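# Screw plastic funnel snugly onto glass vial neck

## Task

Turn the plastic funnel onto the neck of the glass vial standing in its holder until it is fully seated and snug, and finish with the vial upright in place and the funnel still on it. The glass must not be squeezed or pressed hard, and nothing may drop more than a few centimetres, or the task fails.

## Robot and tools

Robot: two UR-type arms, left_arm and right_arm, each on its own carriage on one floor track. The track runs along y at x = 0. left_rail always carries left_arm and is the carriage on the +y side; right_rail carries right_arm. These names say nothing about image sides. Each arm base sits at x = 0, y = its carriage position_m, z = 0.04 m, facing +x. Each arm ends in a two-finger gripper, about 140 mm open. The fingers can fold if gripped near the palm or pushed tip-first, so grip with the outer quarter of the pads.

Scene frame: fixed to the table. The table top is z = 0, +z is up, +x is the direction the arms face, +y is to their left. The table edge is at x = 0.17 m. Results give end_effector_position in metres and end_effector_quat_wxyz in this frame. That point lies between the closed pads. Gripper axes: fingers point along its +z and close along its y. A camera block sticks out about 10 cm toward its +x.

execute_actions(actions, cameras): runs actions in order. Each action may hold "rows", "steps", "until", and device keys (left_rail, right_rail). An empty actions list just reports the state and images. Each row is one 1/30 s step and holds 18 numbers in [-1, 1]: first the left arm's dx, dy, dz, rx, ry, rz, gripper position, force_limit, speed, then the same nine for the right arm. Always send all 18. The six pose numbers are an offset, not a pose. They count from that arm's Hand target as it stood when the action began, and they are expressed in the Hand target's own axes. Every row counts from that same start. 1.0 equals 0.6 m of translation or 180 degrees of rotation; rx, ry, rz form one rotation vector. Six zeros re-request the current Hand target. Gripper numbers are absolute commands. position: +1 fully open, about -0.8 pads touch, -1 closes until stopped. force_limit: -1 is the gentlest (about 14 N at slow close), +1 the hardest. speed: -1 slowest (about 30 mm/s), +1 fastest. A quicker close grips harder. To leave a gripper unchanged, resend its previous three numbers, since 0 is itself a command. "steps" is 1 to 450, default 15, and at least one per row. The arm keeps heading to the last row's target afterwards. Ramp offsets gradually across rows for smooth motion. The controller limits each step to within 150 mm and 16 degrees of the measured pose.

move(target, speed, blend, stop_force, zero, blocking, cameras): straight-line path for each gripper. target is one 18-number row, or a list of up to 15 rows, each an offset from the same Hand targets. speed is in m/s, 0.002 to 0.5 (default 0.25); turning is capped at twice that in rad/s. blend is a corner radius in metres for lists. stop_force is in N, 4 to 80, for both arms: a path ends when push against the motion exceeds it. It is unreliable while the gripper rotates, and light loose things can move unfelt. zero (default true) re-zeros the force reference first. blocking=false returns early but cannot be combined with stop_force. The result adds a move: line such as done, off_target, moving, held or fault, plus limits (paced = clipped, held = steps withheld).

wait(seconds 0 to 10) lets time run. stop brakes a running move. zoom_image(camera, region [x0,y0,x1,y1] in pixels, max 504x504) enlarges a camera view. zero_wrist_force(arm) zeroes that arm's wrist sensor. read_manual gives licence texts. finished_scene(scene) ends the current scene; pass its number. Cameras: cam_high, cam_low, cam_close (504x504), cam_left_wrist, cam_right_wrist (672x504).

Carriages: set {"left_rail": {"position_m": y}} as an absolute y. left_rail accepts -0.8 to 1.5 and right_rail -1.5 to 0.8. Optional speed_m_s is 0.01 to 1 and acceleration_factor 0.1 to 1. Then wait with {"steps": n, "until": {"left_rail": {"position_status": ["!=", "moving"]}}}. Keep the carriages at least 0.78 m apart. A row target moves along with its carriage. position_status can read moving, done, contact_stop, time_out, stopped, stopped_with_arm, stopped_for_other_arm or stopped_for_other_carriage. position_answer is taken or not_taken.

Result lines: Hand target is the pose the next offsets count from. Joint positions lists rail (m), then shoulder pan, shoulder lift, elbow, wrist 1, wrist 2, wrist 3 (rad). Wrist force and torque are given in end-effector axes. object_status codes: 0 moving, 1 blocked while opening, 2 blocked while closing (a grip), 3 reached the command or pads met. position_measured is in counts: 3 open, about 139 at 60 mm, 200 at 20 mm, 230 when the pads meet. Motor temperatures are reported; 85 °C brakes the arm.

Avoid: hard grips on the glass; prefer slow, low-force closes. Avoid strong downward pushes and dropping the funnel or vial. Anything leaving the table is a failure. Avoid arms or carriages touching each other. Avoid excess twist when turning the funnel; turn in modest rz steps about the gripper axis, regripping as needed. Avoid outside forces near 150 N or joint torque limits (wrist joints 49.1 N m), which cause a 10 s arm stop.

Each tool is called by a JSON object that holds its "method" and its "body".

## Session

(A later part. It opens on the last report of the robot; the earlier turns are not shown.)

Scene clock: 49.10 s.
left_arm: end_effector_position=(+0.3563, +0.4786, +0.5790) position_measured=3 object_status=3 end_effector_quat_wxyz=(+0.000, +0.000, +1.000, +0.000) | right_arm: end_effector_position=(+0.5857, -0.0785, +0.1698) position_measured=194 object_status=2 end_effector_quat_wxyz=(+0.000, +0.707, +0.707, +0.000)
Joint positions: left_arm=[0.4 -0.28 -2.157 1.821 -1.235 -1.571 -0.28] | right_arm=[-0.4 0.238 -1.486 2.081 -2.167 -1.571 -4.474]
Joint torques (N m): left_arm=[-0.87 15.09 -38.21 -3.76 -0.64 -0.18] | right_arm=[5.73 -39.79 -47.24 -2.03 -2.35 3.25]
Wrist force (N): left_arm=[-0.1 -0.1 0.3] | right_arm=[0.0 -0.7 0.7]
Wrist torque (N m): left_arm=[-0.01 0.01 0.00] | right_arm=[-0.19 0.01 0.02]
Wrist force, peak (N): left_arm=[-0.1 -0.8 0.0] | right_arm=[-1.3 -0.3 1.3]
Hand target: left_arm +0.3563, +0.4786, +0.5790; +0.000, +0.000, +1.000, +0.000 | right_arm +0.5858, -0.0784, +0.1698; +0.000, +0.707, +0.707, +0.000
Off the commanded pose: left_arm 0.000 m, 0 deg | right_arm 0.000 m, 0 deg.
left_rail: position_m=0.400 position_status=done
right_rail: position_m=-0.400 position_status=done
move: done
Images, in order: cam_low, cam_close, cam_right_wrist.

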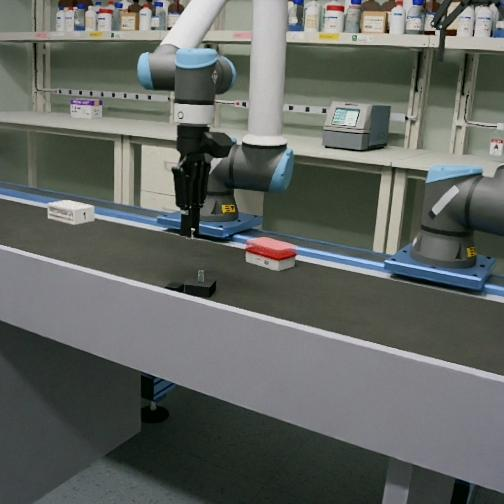

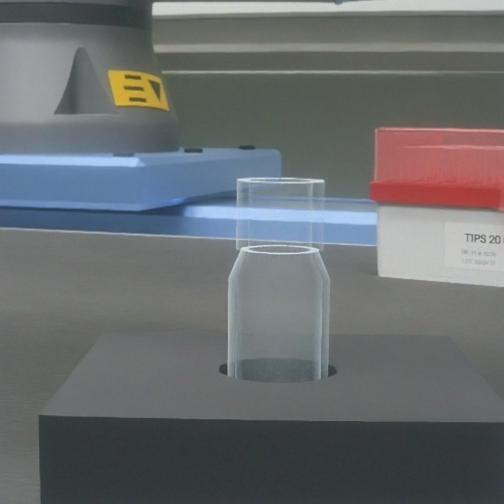

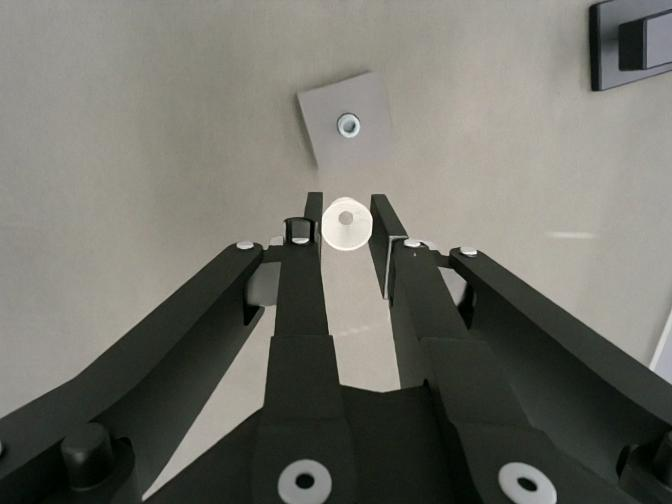

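{"method": "move", "body": {"target": [0,0,0,0,0,0,1,1,1,0.068,0.002,0,0,0,0,-1,-1,-1], "cameras": ["cam_right_wrist","cam_close","cam_low","cam_high"], "speed": 0.12}}

{"method": "zoom_image", "body": {"camera": "cam_right_wrist", "region": [280, 150, 410, 270]}}

{"method": "zoom_image", "body": {"camera": "cam_low", "region": [150, 210, 250, 310]}}

Scene clock: 52.37 s.
left_arm: end_effector_position=(+0.3563, +0.4786, +0.5790) position_measured=3 object_status=3 end_effector_quat_wxyz=(+0.000, +0.000, +1.000, +0.000) | right_arm: end_effector_position=(+0.5869, -0.0377, +0.1698) position_measured=194 object_status=2 end_effector_quat_wxyz=(+0.000, +0.707, +0.707, +0.000)
Joint positions: left_arm=[0.4 -0.28 -2.157 1.821 -1.235 -1.571 -0.28] | right_arm=[-0.4 0.298 -1.451 2.043 -2.162 -1.571 -4.415]
Joint torques (N m): left_arm=[-2.49 11.86 -37.69 -3.46 -0.91 -0.47] | right_arm=[4.49 -45.04 -47.88 -1.84 -1.64 3.46]
Wrist force (N): left_arm=[0.1 -0.4 0.0] | right_arm=[-0.6 0.2 0.5]
Wrist torque (N m): left_arm=[-0.09 -0.02 0.00] | right_arm=[0.04 0.13 0.01]
Wrist force, peak (N): left_arm=[0.6 -0.4 0.6] | right_arm=[-1.5 0.3 0.9]
Hand target: left_arm +0.3563, +0.4786, +0.5790; +0.000, +0.000, +1.000, +0.000 | right_arm +0.5870, -0.0376, +0.1698; +0.000, +0.707, +0.707, +0.000
Off the commanded pose: left_arm 0.000 m, 0 deg | right_arm 0.000 m, 0 deg.
left_rail: position_m=0.400 position_status=done
right_rail: position_m=-0.400 position_status=done
move: done
Images, in order: cam_high, cam_low, cam_close, cam_right_wrist.

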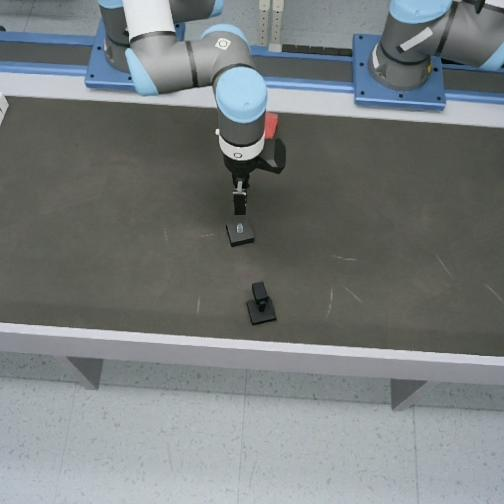

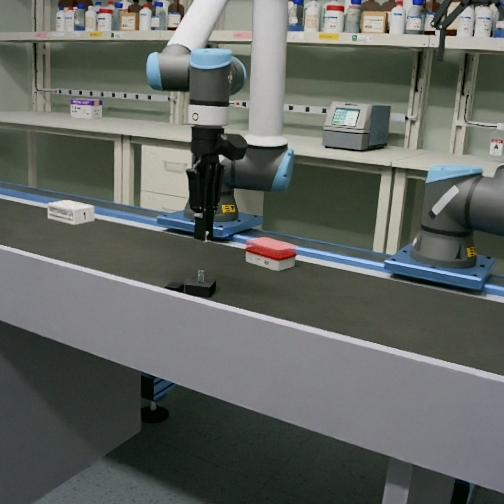

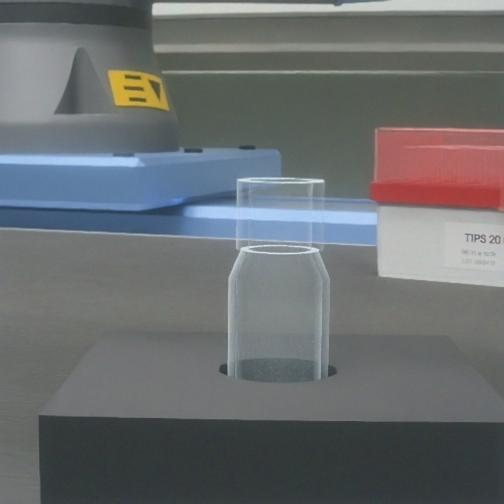

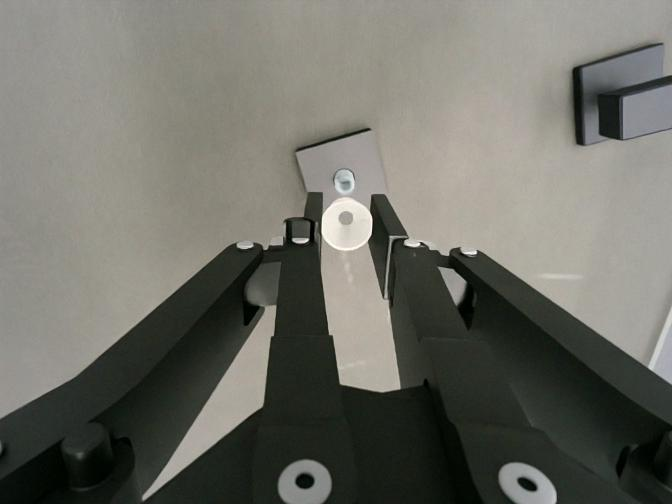

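Scaled by 3.877 from the camera's 672x504 image, which has a finer 960x720 frame.

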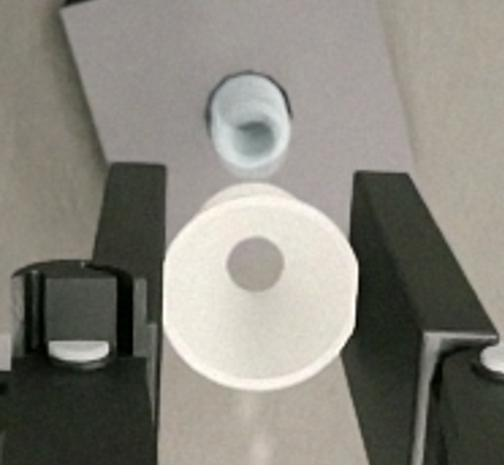

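Scaled by 5.040 from the camera's 504x504 image, which has a finer 720x720 frame.

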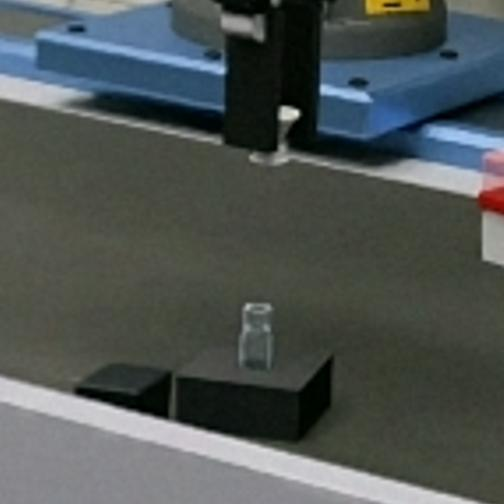

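{"method": "move", "body": {"target": [0,0,0,0,0,0,1,1,1,0,0.003,0.067,0,0,0,-1,-1,-1], "cameras": ["cam_right_wrist","cam_close","cam_low","cam_high"], "speed": 0.08}}

{"method": "zoom_image", "body": {"camera": "cam_right_wrist", "region": [280, 150, 410, 270]}}

{"method": "zoom_image", "body": {"camera": "cam_low", "region": [150, 210, 250, 310]}}

Scene clock: 55.03 s.
left_arm: end_effector_position=(+0.3563, +0.4786, +0.5790) position_measured=3 object_status=3 end_effector_quat_wxyz=(+0.000, +0.000, +1.000, +0.000) | right_arm: end_effector_position=(+0.5888, -0.0376, +0.1297) position_measured=194 object_status=2 end_effector_quat_wxyz=(+0.000, +0.707, +0.707, +0.000)
Joint positions: left_arm=[0.4 -0.28 -2.157 1.821 -1.235 -1.571 -0.281] | right_arm=[-0.4 0.297 -1.405 2.075 -2.241 -1.571 -4.415]
Joint torques (N m): left_arm=[-1.38 15.1 -37.89 -3.82 -0.78 0] | right_arm=[-14.99 -49.49 -32.14 -7.62 -2.64 -3.13]
Wrist force (N): left_arm=[0.1 0.0 0.3] | right_arm=[-0.2 -0.3 0.1]
Wrist torque (N m): left_arm=[0.01 -0.02 0.00] | right_arm=[-0.08 0.07 0.01]
Wrist force, peak (N): left_arm=[0.1 -0.7 0.5] | right_arm=[0.2 -0.2 1.6]
Hand target: left_arm +0.3563, +0.4786, +0.5790; +0.000, +0.000, +1.000, +0.000 | right_arm +0.5888, -0.0376, +0.1296; +0.000, +0.707, +0.707, +0.000
Off the commanded pose: left_arm 0.000 m, 0 deg | right_arm 0.000 m, 0 deg.
left_rail: position_m=0.400 position_status=done
right_rail: position_m=-0.400 position_status=done
move: done
Images, in order: cam_high, cam_low, cam_close, cam_right_wrist.

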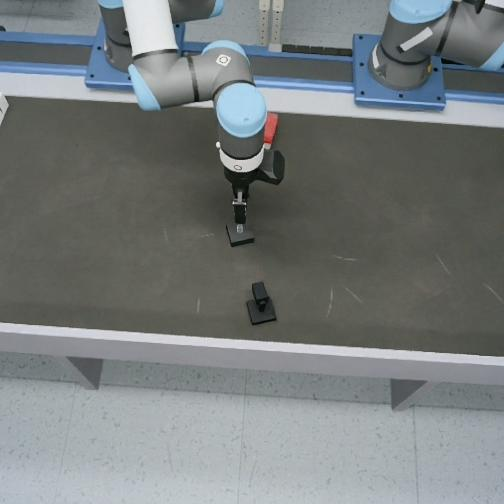

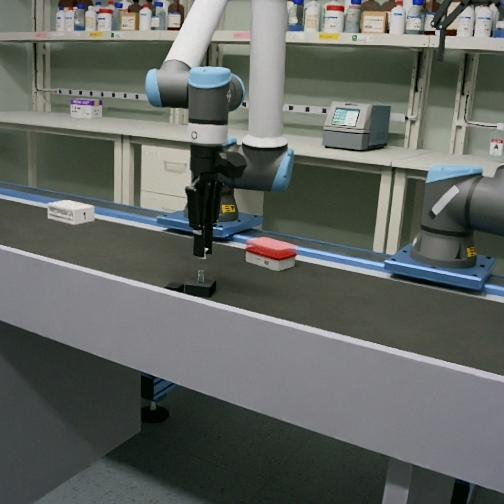

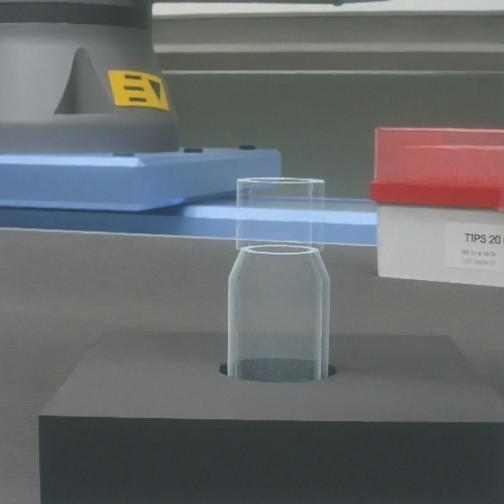

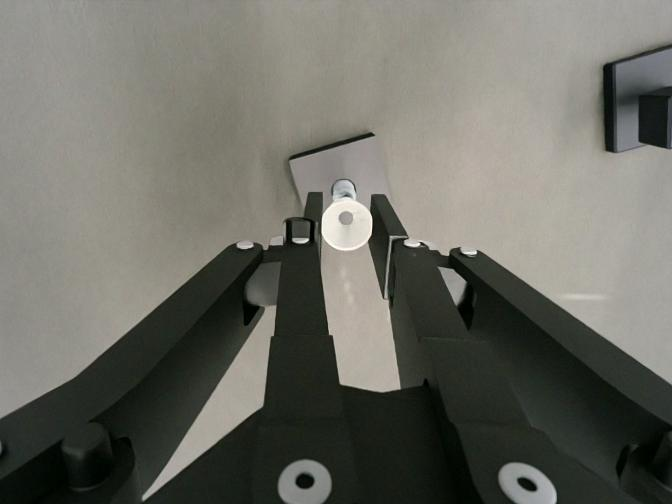

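Scaled by 3.877 from the camera's 672x504 image, which has a finer 960x720 frame.

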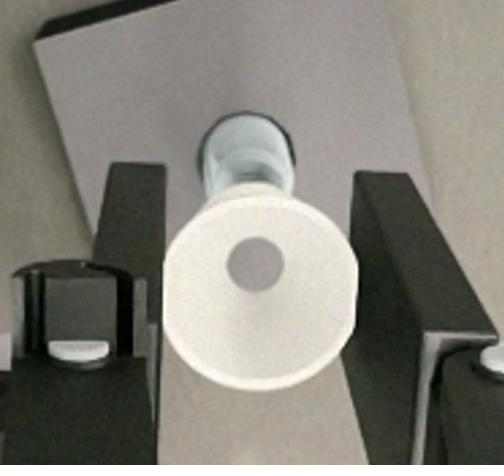

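Scaled by 5.040 from the camera's 504x504 image, which has a finer 720x720 frame.

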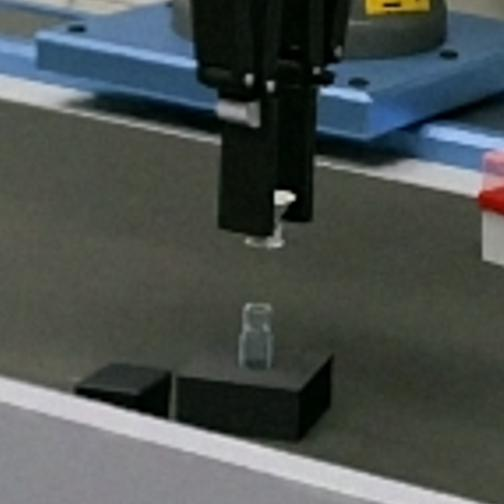

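{"method": "move", "body": {"target": [0,0,0,0,0,0,1,1,1,-0.0033,0,0.0325,0,0,0,-1,-1,-1], "cameras": ["cam_right_wrist","cam_close","cam_low"], "speed": 0.05}}

{"method": "zoom_image", "body": {"camera": "cam_right_wrist", "region": [280, 150, 410, 270]}}

{"method": "zoom_image", "body": {"camera": "cam_low", "region": [175, 230, 225, 300]}}

Scene clock: 57.53 s.
left_arm: end_effector_position=(+0.3563, +0.4786, +0.5790) position_measured=3 object_status=3 end_effector_quat_wxyz=(+0.000, +0.000, +1.000, +0.000) | right_arm: end_effector_position=(+0.5888, -0.0396, +0.1102) position_measured=194 object_status=2 end_effector_quat_wxyz=(+0.000, +0.707, +0.707, +0.000)
Joint positions: left_arm=[0.4 -0.28 -2.157 1.821 -1.235 -1.571 -0.281] | right_arm=[-0.4 0.294 -1.383 2.092 -2.279 -1.571 -4.418]
Joint torques (N m): left_arm=[-1.54 15.04 -38.26 -3.59 -0.53 -0.63] | right_arm=[-15.02 -48.77 -31.24 -8.23 -1.92 -3.29]
Wrist force (N): left_arm=[0.5 -0.5 0.5] | right_arm=[-0.4 -0.1 0.5]
Wrist torque (N m): left_arm=[-0.11 -0.12 0.00] | right_arm=[-0.04 0.10 0.01]
Wrist force, peak (N): left_arm=[0.5 -0.5 0.5] | right_arm=[-0.1 0.1 1.1]
Hand target: left_arm +0.3563, +0.4786, +0.5790; +0.000, +0.000, +1.000, +0.000 | right_arm +0.5888, -0.0396, +0.1101; +0.000, +0.707, +0.707, +0.000
Off the commanded pose: left_arm 0.000 m, 0 deg | right_arm 0.000 m, 0 deg.
left_rail: position_m=0.400 position_status=done
right_rail: position_m=-0.400 position_status=done
move: done
Images, in order: cam_low, cam_close, cam_right_wrist.

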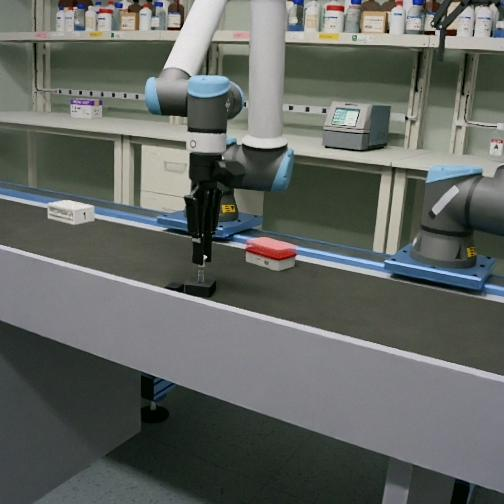

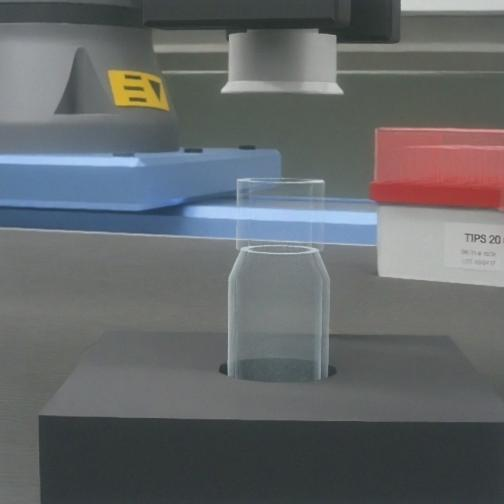

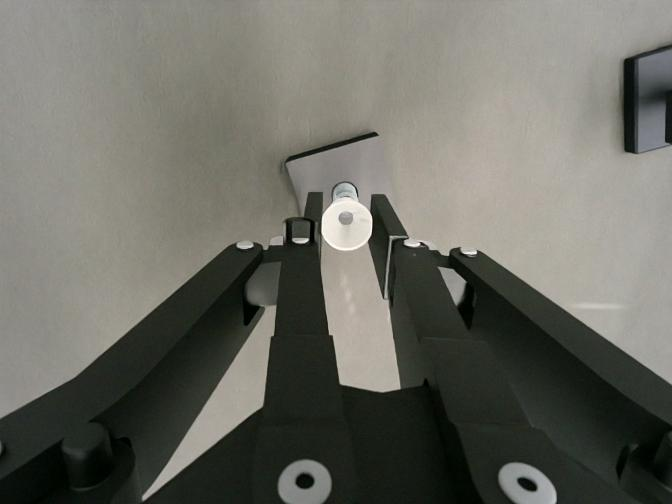

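Scaled by 3.877 from the camera's 672x504 image, which has a finer 960x720 frame.

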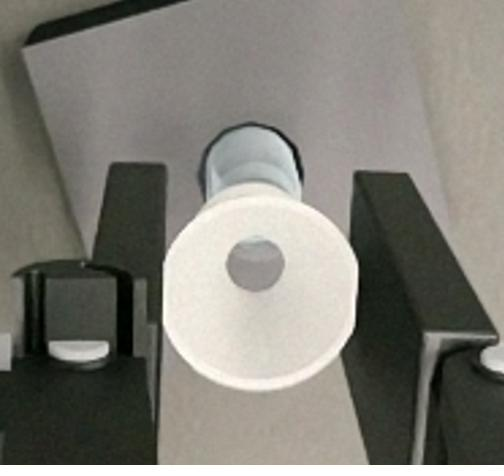

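Scaled by 7.200 from the camera's 504x504 image, which has a finer 720x720 frame.

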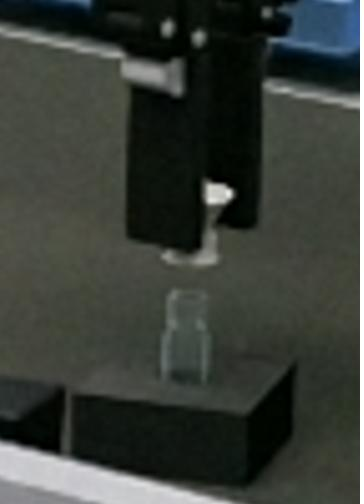

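{"method": "move", "body": {"target": [0,0,0,0,0,0,1,1,1,0,0.0008,0.015,0,0,0,-1,-1,-1], "cameras": [], "speed": 0.03}}

{"method": "move", "body": {"target": [0,0,0,0,0,0,1,1,1,0,0,0.015,0,0,0,-1,-1,-1], "cameras": ["cam_right_wrist","cam_close","cam_low"], "speed": 0.003, "stop_force": 4}}

{"method": "zoom_image", "body": {"camera": "cam_low", "region": [175, 230, 225, 300]}}

Scene clock: 60.77 s.
Wrist force, peak (N): left_arm=[0.5 -0.5 0.5] | right_arm=[-0.9 -0.1 0.2]
Off the commanded pose: left_arm 0.000 m, 0 deg | right_arm 0.000 m, 0 deg.
left_rail: position_m=0.400 position_status=done
right_rail: position_m=-0.400 position_status=done
move: done

Scene clock: 64.37 s.
left_arm: end_effector_position=(+0.3563, +0.4786, +0.5790) position_measured=3 object_status=3 end_effector_quat_wxyz=(+0.000, +0.000, +1.000, +0.000) | right_arm: end_effector_position=(+0.5892, -0.0396, +0.0923) position_measured=194 object_status=2 end_effector_quat_wxyz=(+0.000, +0.707, +0.707, +0.000)
Joint positions: left_arm=[0.4 -0.28 -2.157 1.821 -1.235 -1.571 -0.281] | right_arm=[-0.4 0.294 -1.36 2.104 -2.315 -1.571 -4.418]
Joint torques (N m): left_arm=[-0.83 13.21 -38.04 -3.88 -0.76 -0.34] | right_arm=[-12.94 -64.57 -36.99 -1.14 0.89 -3.21]
Wrist force (N): left_arm=[0.2 -0.3 0.1] | right_arm=[0.2 0.6 -4.8]
Wrist torque (N m): left_arm=[-0.06 -0.05 -0.01] | right_arm=[0.01 -0.03 0.01]
Wrist force, peak (N): left_arm=[-0.4 -0.7 0.1] | right_arm=[0.3 0.2 -5.3]
Hand target: left_arm +0.3563, +0.4786, +0.5790; +0.000, +0.000, +1.000, +0.000 | right_arm +0.5893, -0.0396, +0.0924; +0.000, +0.707, +0.707, +0.000
Off the commanded pose: left_arm 0.000 m, 0 deg | right_arm 0.000 m, 0 deg.
left_rail: position_m=0.400 position_status=done
right_rail: position_m=-0.400 position_status=done
move: contact (right_arm)
Images, in order: cam_low, cam_close, cam_right_wrist.

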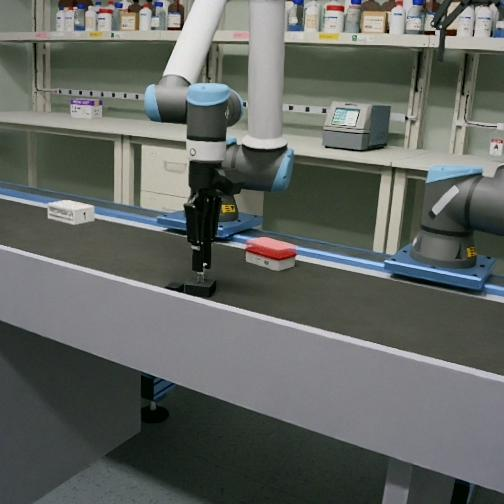

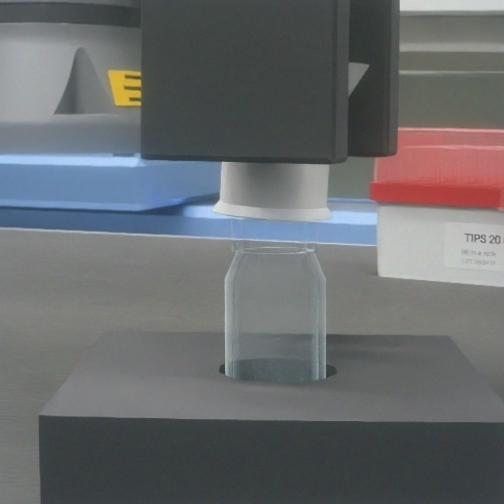

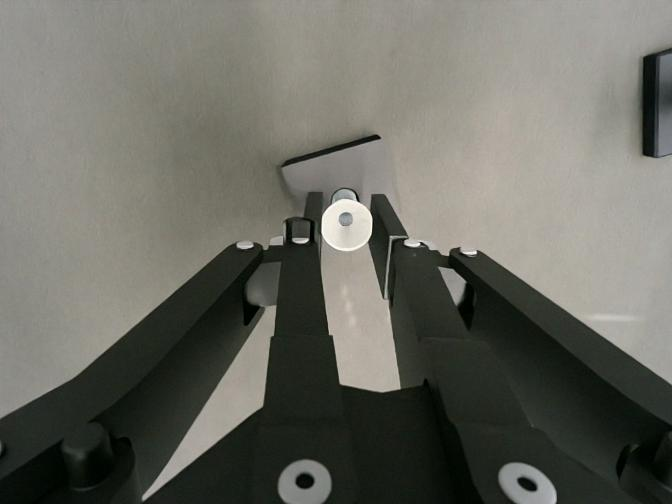

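Scaled by 7.200 from the camera's 504x504 image, which has a finer 720x720 frame.

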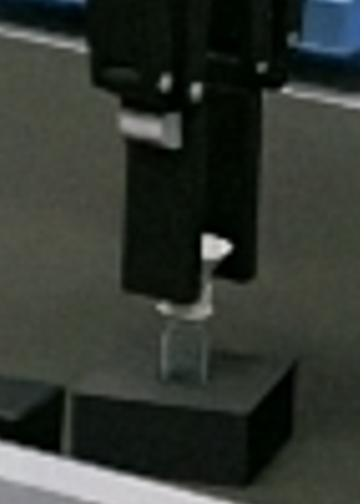

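{"method": "move", "body": {"target": [0,0,0,0,0,0,1,1,1,0,0,0.0007,0,0,0.5,-1,-1,-1], "cameras": ["cam_right_wrist","cam_close"], "speed": 0.3}}

Scene clock: 68.13 s.
left_arm: end_effector_position=(+0.3563, +0.4786, +0.5790) position_measured=3 object_status=3 end_effector_quat_wxyz=(+0.000, +0.000, +1.000, +0.000) | right_arm: end_effector_position=(+0.5893, -0.0396, +0.0920) position_measured=194 object_status=2 end_effector_quat_wxyz=(+0.000, +1.000, +0.000, +0.000)
Joint positions: left_arm=[0.4 -0.28 -2.157 1.821 -1.235 -1.571 -0.281] | right_arm=[-0.4 0.294 -1.36 2.105 -2.316 -1.571 -2.848]
Joint torques (N m): left_arm=[-0.93 12.75 -37.1 -3.68 -0.82 -0.87] | right_arm=[7.72 -44.97 -40.49 -1.47 -2.91 3.41]
Wrist force (N): left_arm=[-0.2 0.3 0.6] | right_arm=[0.2 -0.3 -3.5]
Wrist torque (N m): left_arm=[0.08 0.04 0.00] | right_arm=[-0.15 -0.02 0.00]
Wrist force, peak (N): left_arm=[0.6 0.0 0.5] | right_arm=[-0.2 -0.1 -4.8]
Hand target: left_arm +0.3563, +0.4786, +0.5790; +0.000, +0.000, +1.000, +0.000 | right_arm +0.5893, -0.0396, +0.0920; +0.000, +1.000, +0.000, +0.000
Off the commanded pose: left_arm 0.000 m, 0 deg | right_arm 0.000 m, 0 deg.
left_rail: position_m=0.400 position_status=done
right_rail: position_m=-0.400 position_status=done
move: done
Images, in order: cam_close, cam_right_wrist.

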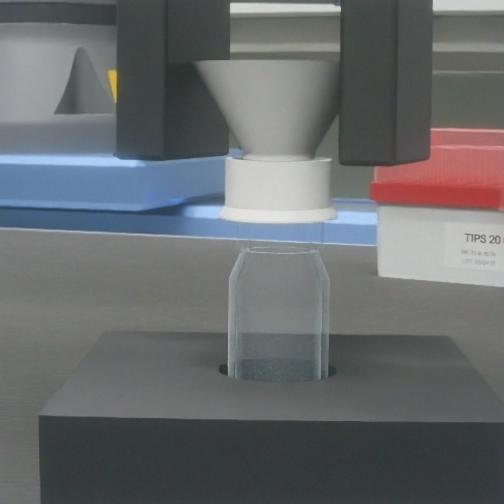

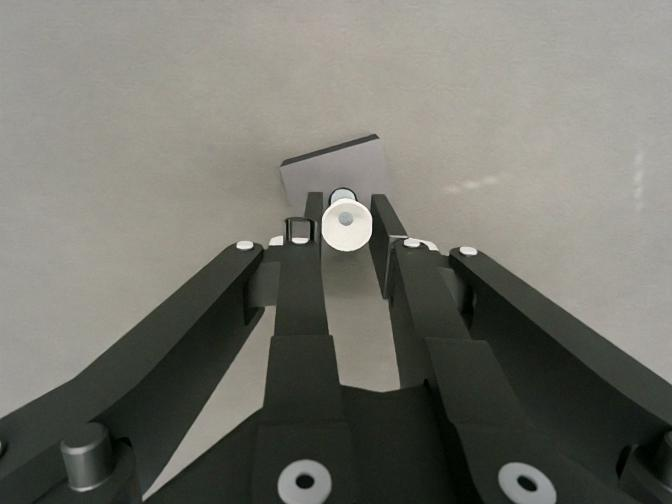

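{"method": "move", "body": {"target": [0,0,0,0,0,0,1,1,1,0,0,0.0008,0,0,0.5,-1,-1,-1], "cameras": ["cam_close"], "speed": 0.3}}

{"method": "move", "body": {"target": [0,0,0,0,0,0,1,1,1,0,0,0.0008,0,0,0.5,-1,-1,-1], "cameras": ["cam_close"], "speed": 0.3}}

Scene clock: 71.87 s.
Wrist force, peak (N): left_arm=[0.1 -0.3 1.0] | right_arm=[0.3 0.4 -5.3]
Off the commanded pose: left_arm 0.000 m, 0 deg | right_arm 0.000 m, 0 deg.
left_rail: position_m=0.400 position_status=done
right_rail: position_m=-0.400 position_status=done
move: done
Images, in order: cam_close.

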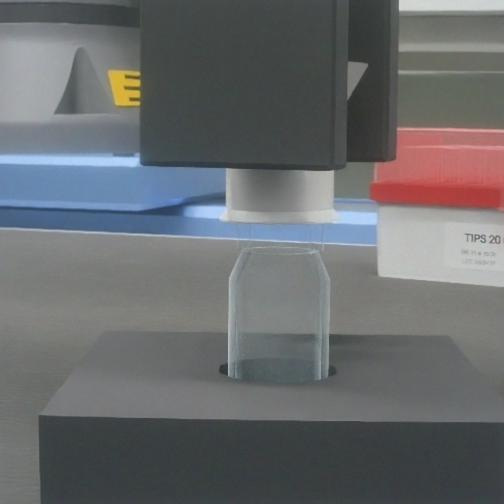

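Scene clock: 75.10 s.
left_arm: end_effector_position=(+0.3563, +0.4786, +0.5790) position_measured=3 object_status=3 end_effector_quat_wxyz=(+0.000, +0.000, +1.000, +0.000) | right_arm: end_effector_position=(+0.5893, -0.0396, +0.0910) position_measured=194 object_status=2 end_effector_quat_wxyz=(+0.000, +0.000, +1.000, +0.000)
Joint positions: left_arm=[0.4 -0.28 -2.157 1.821 -1.235 -1.571 -0.281] | right_arm=[-0.4 0.294 -1.359 2.105 -2.317 -1.571 0.294]
Joint torques (N m): left_arm=[0.04 14.58 -38.66 -3.81 -1.13 -0.19] | right_arm=[7.25 -46.97 -40.89 -1.58 -3.29 3.36]
Wrist force (N): left_arm=[-0.1 -0.1 0.3] | right_arm=[-0.2 0.0 -2.6]
Wrist torque (N m): left_arm=[-0.01 0.02 0.00] | right_arm=[-0.08 0.06 0.00]
Wrist force, peak (N): left_arm=[0.3 0.0 0.8] | right_arm=[0.6 -0.3 -4.9]
Hand target: left_arm +0.3563, +0.4786, +0.5790; +0.000, +0.000, +1.000, +0.000 | right_arm +0.5893, -0.0396, +0.0910; +0.000, +0.000, +1.000, +0.000
Off the commanded pose: left_arm 0.000 m, 0 deg | right_arm 0.000 m, 0 deg.
left_rail: position_m=0.400 position_status=done
right_rail: position_m=-0.400 position_status=done
move: done
Images, in order: cam_close.

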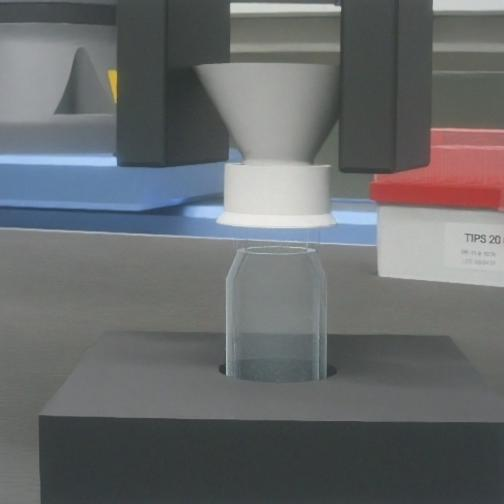

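{"method": "move", "body": {"target": [0,0,0,0,0,0,1,1,1,0,0,0.0009,0,0,0.5,-1,-1,-1], "cameras": ["cam_close"], "speed": 0.3}}

{"method": "execute_actions", "body": {"actions": [], "cameras": []}}

{"method": "move", "body": {"target": [0,0,0,0,0,0,1,1,1,0,0,0.0009,0,0,0.5,-1,-1,-1], "cameras": ["cam_close"], "speed": 0.3}}

Scene clock: 79.00 s.
Wrist force, peak (N): left_arm=[0.2 0.4 0.9] | right_arm=[0.0 -0.1 -4.3]
Off the commanded pose: left_arm 0.000 m, 0 deg | right_arm 0.000 m, 0 deg.
left_rail: position_m=0.400 position_status=done
right_rail: position_m=-0.400 position_status=done
move: done
Images, in order: cam_close.

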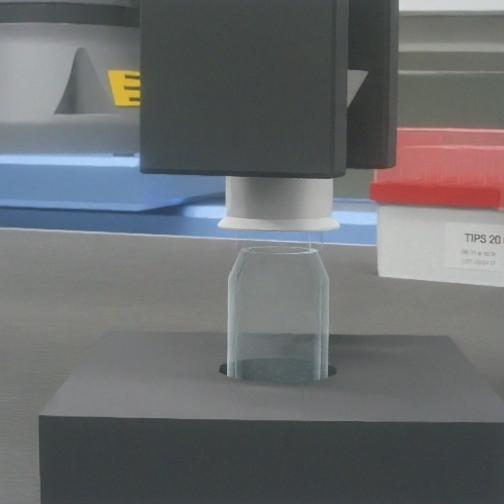

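Scene clock: 79.00 s.
Motor temperatures (°C): left_arm=[32 34 36 36 38 37] | right_arm=[33 30 35 39 36 38]
Wrist force, peak (N): left_arm=[0.0 -0.2 0.3] | right_arm=[0.3 -0.1 -2.8]
Tool commands: left_gripper/position=+1.0 left_gripper/force_limit=+1.0 left_gripper/speed=+1.0 right_gripper/position=-1.0 right_gripper/force_limit=-1.0 right_gripper/speed=-1.0
Off the commanded pose: left_arm 0.000 m, 0 deg | right_arm 0.000 m, 0 deg.
left_rail: position_m=0.400 position_status=done
right_rail: position_m=-0.400 position_status=done
No camera images: "cameras" was empty.

Scene clock: 82.23 s.
left_arm: end_effector_position=(+0.3563, +0.4786, +0.5790) position_measured=3 object_status=3 end_effector_quat_wxyz=(+0.000, +0.000, +1.000, +0.000) | right_arm: end_effector_position=(+0.5893, -0.0396, +0.0899) position_measured=194 object_status=2 end_effector_quat_wxyz=(+0.000, +1.000, +0.000, +0.000)
Joint positions: left_arm=[0.4 -0.28 -2.157 1.821 -1.235 -1.571 -0.28] | right_arm=[-0.4 0.294 -1.357 2.106 -2.32 -1.571 3.436]
Joint torques (N m): left_arm=[0.86 14.07 -38.38 -3.52 -1.24 -0.6] | right_arm=[7.76 -46.06 -40.62 -1.82 -3.05 3.23]
Wrist force (N): left_arm=[0.6 -0.1 0.0] | right_arm=[0.1 -0.4 -2.8]
Wrist torque (N m): left_arm=[-0.02 -0.13 0.00] | right_arm=[-0.06 0.00 0.01]
Wrist force, peak (N): left_arm=[0.1 -0.7 0.5] | right_arm=[0.6 0.2 -4.0]
Hand target: left_arm +0.3563, +0.4786, +0.5790; +0.000, +0.000, +1.000, +0.000 | right_arm +0.5893, -0.0396, +0.0899; +0.000, +1.000, +0.000, +0.000
Off the commanded pose: left_arm 0.000 m, 0 deg | right_arm 0.000 m, 0 deg.
left_rail: position_m=0.400 position_status=done
right_rail: position_m=-0.400 position_status=done
move: done
Images, in order: cam_close.

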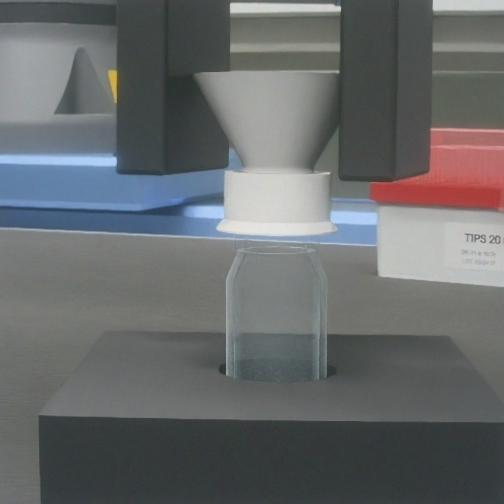

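{"method": "move", "body": {"target": [[0,0,0,0,0,0,1,1,1,0,0,0.0009,0,0,0.5,-1,-1,-1],[0,0,0,0,0,0,1,1,1,0,0,0.0016,0,0,0.85,-1,-1,-1]], "cameras": ["cam_close"], "speed": 0.3}}

{"method": "wait", "body": {"seconds": 0.1, "cameras": ["cam_close"]}}

Scene clock: 88.37 s.
Wrist force, peak (N): left_arm=[0.6 -0.1 0.7] | right_arm=[0.0 -0.2 -4.4]
Off the commanded pose: left_arm 0.000 m, 0 deg | right_arm 0.000 m, 0 deg.
left_rail: position_m=0.400 position_status=done
right_rail: position_m=-0.400 position_status=done
move: done
Images, in order: cam_close.

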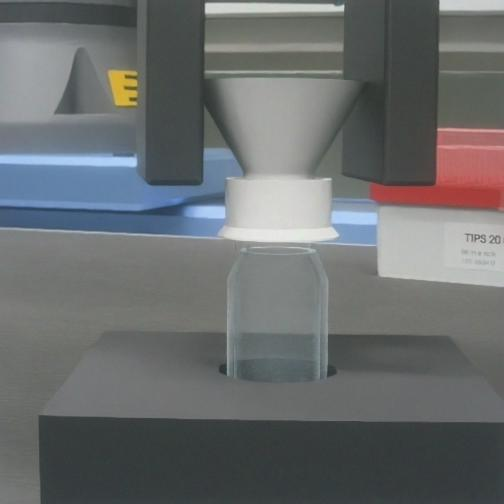

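Scene clock: 88.47 s.
left_arm: end_effector_position=(+0.3563, +0.4786, +0.5790) position_measured=3 object_status=3 end_effector_quat_wxyz=(+0.000, +0.000, +1.000, +0.000) | right_arm: end_effector_position=(+0.5893, -0.0396, +0.0890) position_measured=194 object_status=2 end_effector_quat_wxyz=(+0.000, -0.233, +0.972, +0.000)
Joint positions: left_arm=[0.4 -0.28 -2.157 1.821 -1.235 -1.571 -0.281] | right_arm=[-0.4 0.294 -1.356 2.107 -2.321 -1.571 6.106]
Joint torques (N m): left_arm=[-0.07 15.56 -38.42 -3.67 -1.07 -0.31] | right_arm=[7.43 -45.16 -40.83 -1.18 -3.02 3.29]
Wrist force (N): left_arm=[0.2 -0.4 0.1] | right_arm=[-0.3 -0.1 -3.4]
Wrist torque (N m): left_arm=[-0.09 -0.04 0.00] | right_arm=[-0.05 0.08 0.02]
Wrist force, peak (N): left_arm=[-0.2 -0.3 0.7] | right_arm=[-0.3 -0.1 -3.4]
Hand target: left_arm +0.3563, +0.4786, +0.5790; +0.000, +0.000, +1.000, +0.000 | right_arm +0.5893, -0.0396, +0.0890; +0.000, -0.233, +0.972, +0.000
Tool commands: left_gripper/position=+1.0 left_gripper/force_limit=+1.0 left_gripper/speed=+1.0 right_gripper/position=-1.0 right_gripper/force_limit=-1.0 right_gripper/speed=-1.0
Off the commanded pose: left_arm 0.000 m, 0 deg | right_arm 0.000 m, 0 deg.
left_rail: position_m=0.400 position_status=done
right_rail: position_m=-0.400 position_status=done
wait: 0.10 s
Images, in order: cam_close.

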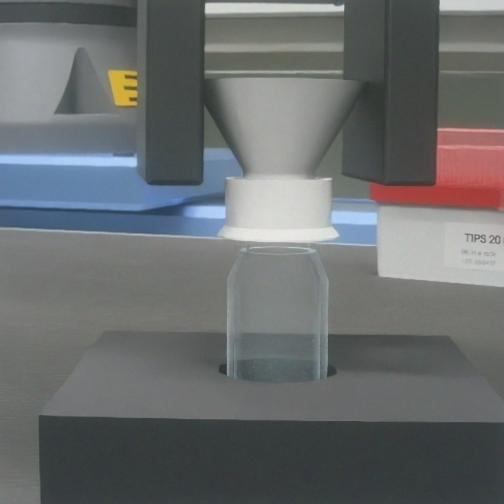

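{"method": "move", "body": {"target": [[0,0,0,0,0,0,1,1,1,0,0,0,0,0,0,-0.3,-1,-1],[0,0,0,0,0,0,1,1,1,0,0,0,0,0,-0.9,-0.3,-1,-1],[0,0,0,0,0,0,1,1,1,0,0,0,0,0,0.2,-0.3,-1,-1]], "cameras": ["cam_close","cam_right_wrist"], "speed": 0.5}}

{"method": "execute_actions", "body": {"actions": [{"rows":[[0,0,0,0,0,0,1,1,1,0,0,0,0,0,0,-1,-1,-1]],"steps":45}], "cameras": ["cam_close","cam_right_wrist"]}}

Scene clock: 96.97 s.
Wrist force, peak (N): left_arm=[0.3 -0.4 0.7] | right_arm=[0.5 0.2 -3.6]
Off the commanded pose: left_arm 0.000 m, 0 deg | right_arm 0.000 m, 0 deg.
left_rail: position_m=0.400 position_status=done
right_rail: position_m=-0.400 position_status=done
move: done
Images, in order: cam_close, cam_right_wrist.

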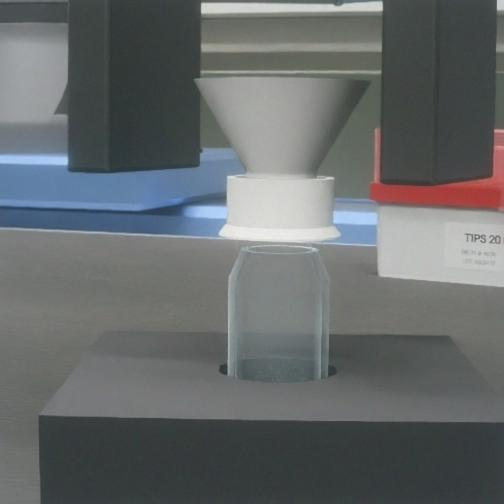

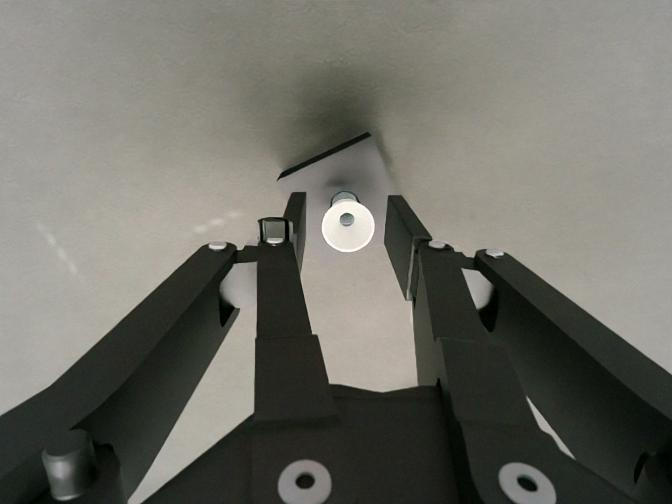

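Scene clock: 98.67 s.
left_arm: end_effector_position=(+0.3563, +0.4786, +0.5790) position_measured=3 object_status=3 end_effector_quat_wxyz=(+0.000, +0.000, +1.000, +0.000) | right_arm: end_effector_position=(+0.5893, -0.0396, +0.0890) position_measured=193 object_status=2 end_effector_quat_wxyz=(+0.000, +0.078, +0.997, +0.000)
Joint positions: left_arm=[0.4 -0.28 -2.157 1.821 -1.235 -1.571 -0.281] | right_arm=[-0.4 0.294 -1.356 2.107 -2.321 -1.571 0.451]
Joint torques (N m): left_arm=[-0.55 13.32 -39.24 -3.67 -1.31 -0.3] | right_arm=[-12.55 -75.62 -32.54 -2.82 3.47 -3.19]
Wrist force (N): left_arm=[-0.2 0.0 0.0] | right_arm=[0.4 -0.2 -0.4]
Wrist torque (N m): left_arm=[-0.01 0.06 0.00] | right_arm=[-0.07 -0.08 0.02]
Wrist force, peak (N): left_arm=[0.5 -0.2 0.8] | right_arm=[-0.5 -0.5 0.7]
Hand target: left_arm +0.3563, +0.4786, +0.5790; +0.000, +0.000, +1.000, +0.000 | right_arm +0.5893, -0.0396, +0.0890; +0.000, +0.078, +0.997, +0.000
Off the commanded pose: left_arm 0.000 m, 0 deg | right_arm 0.000 m, 0 deg.
left_rail: position_m=0.400 position_status=done
right_rail: position_m=-0.400 position_status=done
Images, in order: cam_close, cam_right_wrist.

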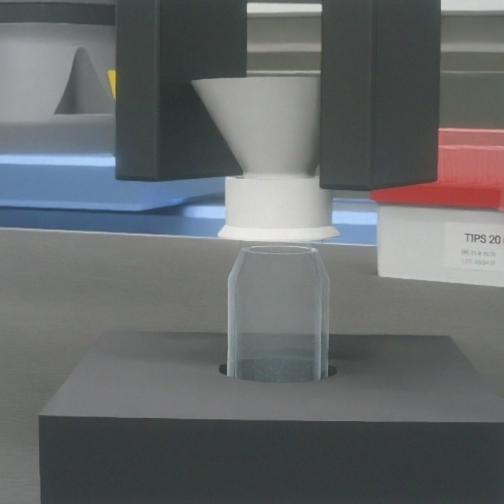

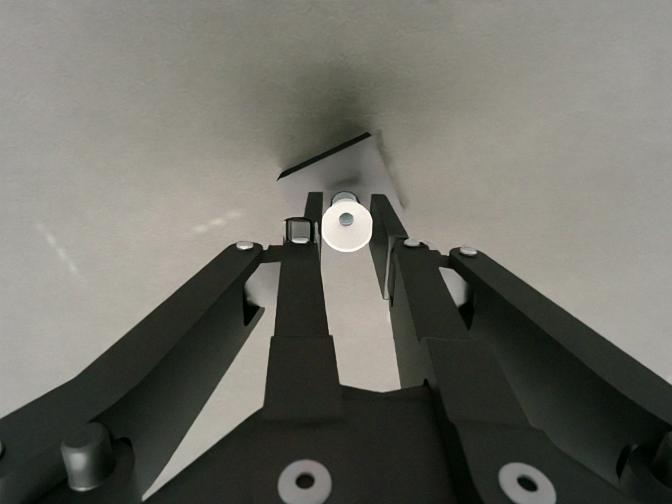

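{"method": "move", "body": {"target": [0,0,0,0,0,0,1,1,1,0,0,0.001,0,0,0.5,-1,-1,-1], "cameras": ["cam_close"], "speed": 0.3}}

{"method": "wait", "body": {"seconds": 0.1, "cameras": ["cam_close"]}}

{"method": "move", "body": {"target": [0,0,0,0,0,0,1,1,1,0,0,0.0009,0,0,0.5,-1,-1,-1], "cameras": ["cam_close"], "speed": 0.3}}

Scene clock: 102.60 s.
Wrist force, peak (N): left_arm=[0.3 -0.4 0.7] | right_arm=[0.2 -0.9 -2.7]
Off the commanded pose: left_arm 0.000 m, 0 deg | right_arm 0.000 m, 0 deg.
left_rail: position_m=0.400 position_status=done
right_rail: position_m=-0.400 position_status=done
move: done
Images, in order: cam_close.

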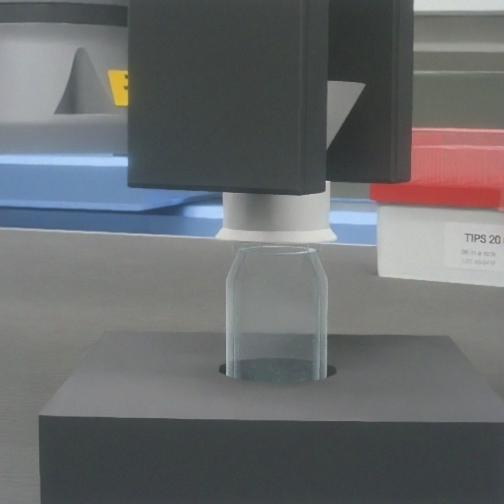

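Scene clock: 102.70 s.
Wrist force, peak (N): left_arm=[-0.2 0.2 0.5] | right_arm=[0.1 -0.4 -1.8]
Tool commands: left_gripper/position=+1.0 left_gripper/force_limit=+1.0 left_gripper/speed=+1.0 right_gripper/position=-1.0 right_gripper/force_limit=-1.0 right_gripper/speed=-1.0
Off the commanded pose: left_arm 0.000 m, 0 deg | right_arm 0.000 m, 0 deg.
left_rail: position_m=0.400 position_status=done
right_rail: position_m=-0.400 position_status=done
wait: 0.10 s
Images, in order: cam_close.

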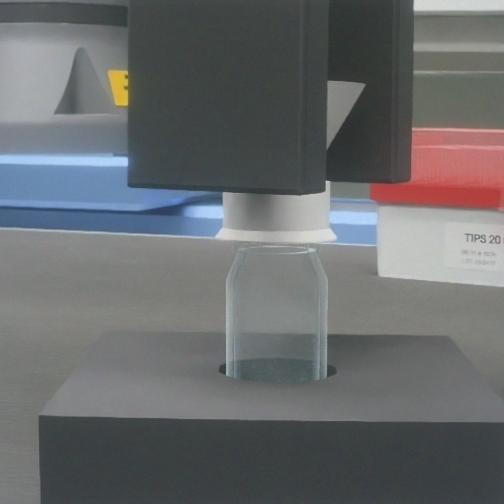

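Scene clock: 105.93 s.
left_arm: end_effector_position=(+0.3563, +0.4786, +0.5790) position_measured=3 object_status=3 end_effector_quat_wxyz=(+0.000, +0.000, +1.000, +0.000) | right_arm: end_effector_position=(+0.5893, -0.0396, +0.0878) position_measured=193 object_status=2 end_effector_quat_wxyz=(+0.000, +0.997, -0.078, +0.000)
Joint positions: left_arm=[0.4 -0.28 -2.157 1.821 -1.235 -1.571 -0.281] | right_arm=[-0.4 0.294 -1.355 2.107 -2.324 -1.571 3.593]
Joint torques (N m): left_arm=[1.17 14.82 -39.29 -4.01 -1.2 -0.01] | right_arm=[5.84 -46.73 -40.39 -1.48 -2.91 2.93]
Wrist force (N): left_arm=[0.0 -0.3 0.3] | right_arm=[0.0 0.2 -3.6]
Wrist torque (N m): left_arm=[-0.06 -0.01 0.00] | right_arm=[0.02 0.00 0.00]
Wrist force, peak (N): left_arm=[0.1 -0.3 0.7] | right_arm=[-0.3 -0.2 -4.7]
Hand target: left_arm +0.3563, +0.4786, +0.5790; +0.000, +0.000, +1.000, +0.000 | right_arm +0.5893, -0.0396, +0.0878; +0.000, +0.997, -0.078, +0.000
Off the commanded pose: left_arm 0.000 m, 0 deg | right_arm 0.000 m, 0 deg.
left_rail: position_m=0.400 position_status=done
right_rail: position_m=-0.400 position_status=done
move: done
Images, in order: cam_close.

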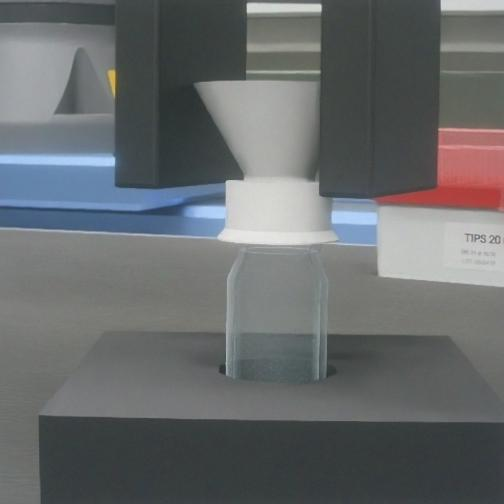

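{"method": "move", "body": {"target": [0,0,0,0,0,0,1,1,1,0,0,0.0009,0,0,0.4,-1,-1,-1], "cameras": ["cam_close"], "speed": 0.3}}

{"method": "move", "body": {"target": [0,0,0,0,0,0,1,1,1,0,0,0.0007,0,0,0.42,-1,-1,-1], "cameras": ["cam_close"], "speed": 0.3}}

{"method": "zoom_image", "body": {"camera": "cam_close", "region": [200, 170, 360, 290]}}

Scene clock: 111.47 s.
Wrist force, peak (N): left_arm=[-0.2 0.0 0.7] | right_arm=[0.6 0.3 -5.5]
Off the commanded pose: left_arm 0.000 m, 0 deg | right_arm 0.000 m, 0 deg.
left_rail: position_m=0.400 position_status=done
right_rail: position_m=-0.400 position_status=done
move: done
Images, in order: cam_close.

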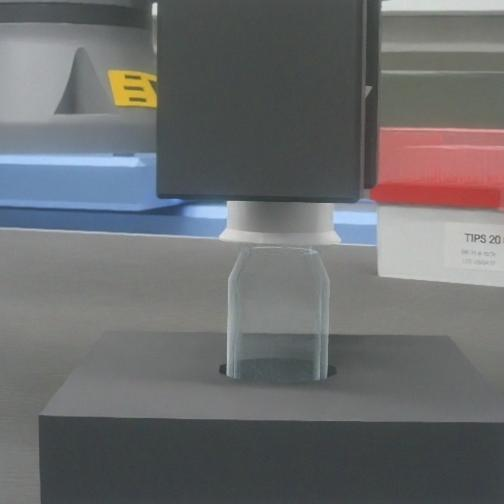

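Scene clock: 114.27 s.
left_arm: end_effector_position=(+0.3563, +0.4786, +0.5790) position_measured=3 object_status=3 end_effector_quat_wxyz=(+0.000, +0.000, +1.000, +0.000) | right_arm: end_effector_position=(+0.5893, -0.0396, +0.0869) position_measured=193 object_status=2 end_effector_quat_wxyz=(+0.000, -0.203, +0.979, +0.000)
Joint positions: left_arm=[0.4 -0.28 -2.157 1.821 -1.235 -1.571 -0.281] | right_arm=[-0.4 0.294 -1.353 2.108 -2.326 -1.571 6.169]
Joint torques (N m): left_arm=[-1.76 15.78 -38.75 -3.99 -1.37 -0.18] | right_arm=[6.8 -45.88 -39.67 -1.4 -3.21 3.01]
Wrist force (N): left_arm=[0.4 0.0 0.1] | right_arm=[0.2 0.4 -3.1]
Wrist torque (N m): left_arm=[-0.01 -0.07 0.00] | right_arm=[-0.03 -0.04 -0.01]
Wrist force, peak (N): left_arm=[0.4 -0.5 0.6] | right_arm=[0.4 0.1 -5.1]
Hand target: left_arm +0.3563, +0.4786, +0.5790; +0.000, +0.000, +1.000, +0.000 | right_arm +0.5893, -0.0396, +0.0869; +0.000, -0.203, +0.979, +0.000
Off the commanded pose: left_arm 0.000 m, 0 deg | right_arm 0.000 m, 0 deg.
left_rail: position_m=0.400 position_status=done
right_rail: position_m=-0.400 position_status=done
move: done
Images, in order: cam_close.

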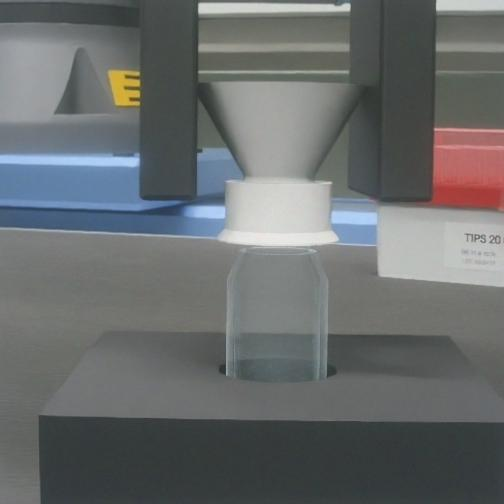

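Scaled by 3.150 from the camera's 504x504 image, which has a finer 720x720 frame.

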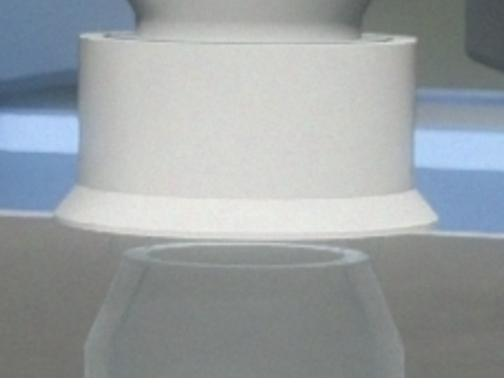

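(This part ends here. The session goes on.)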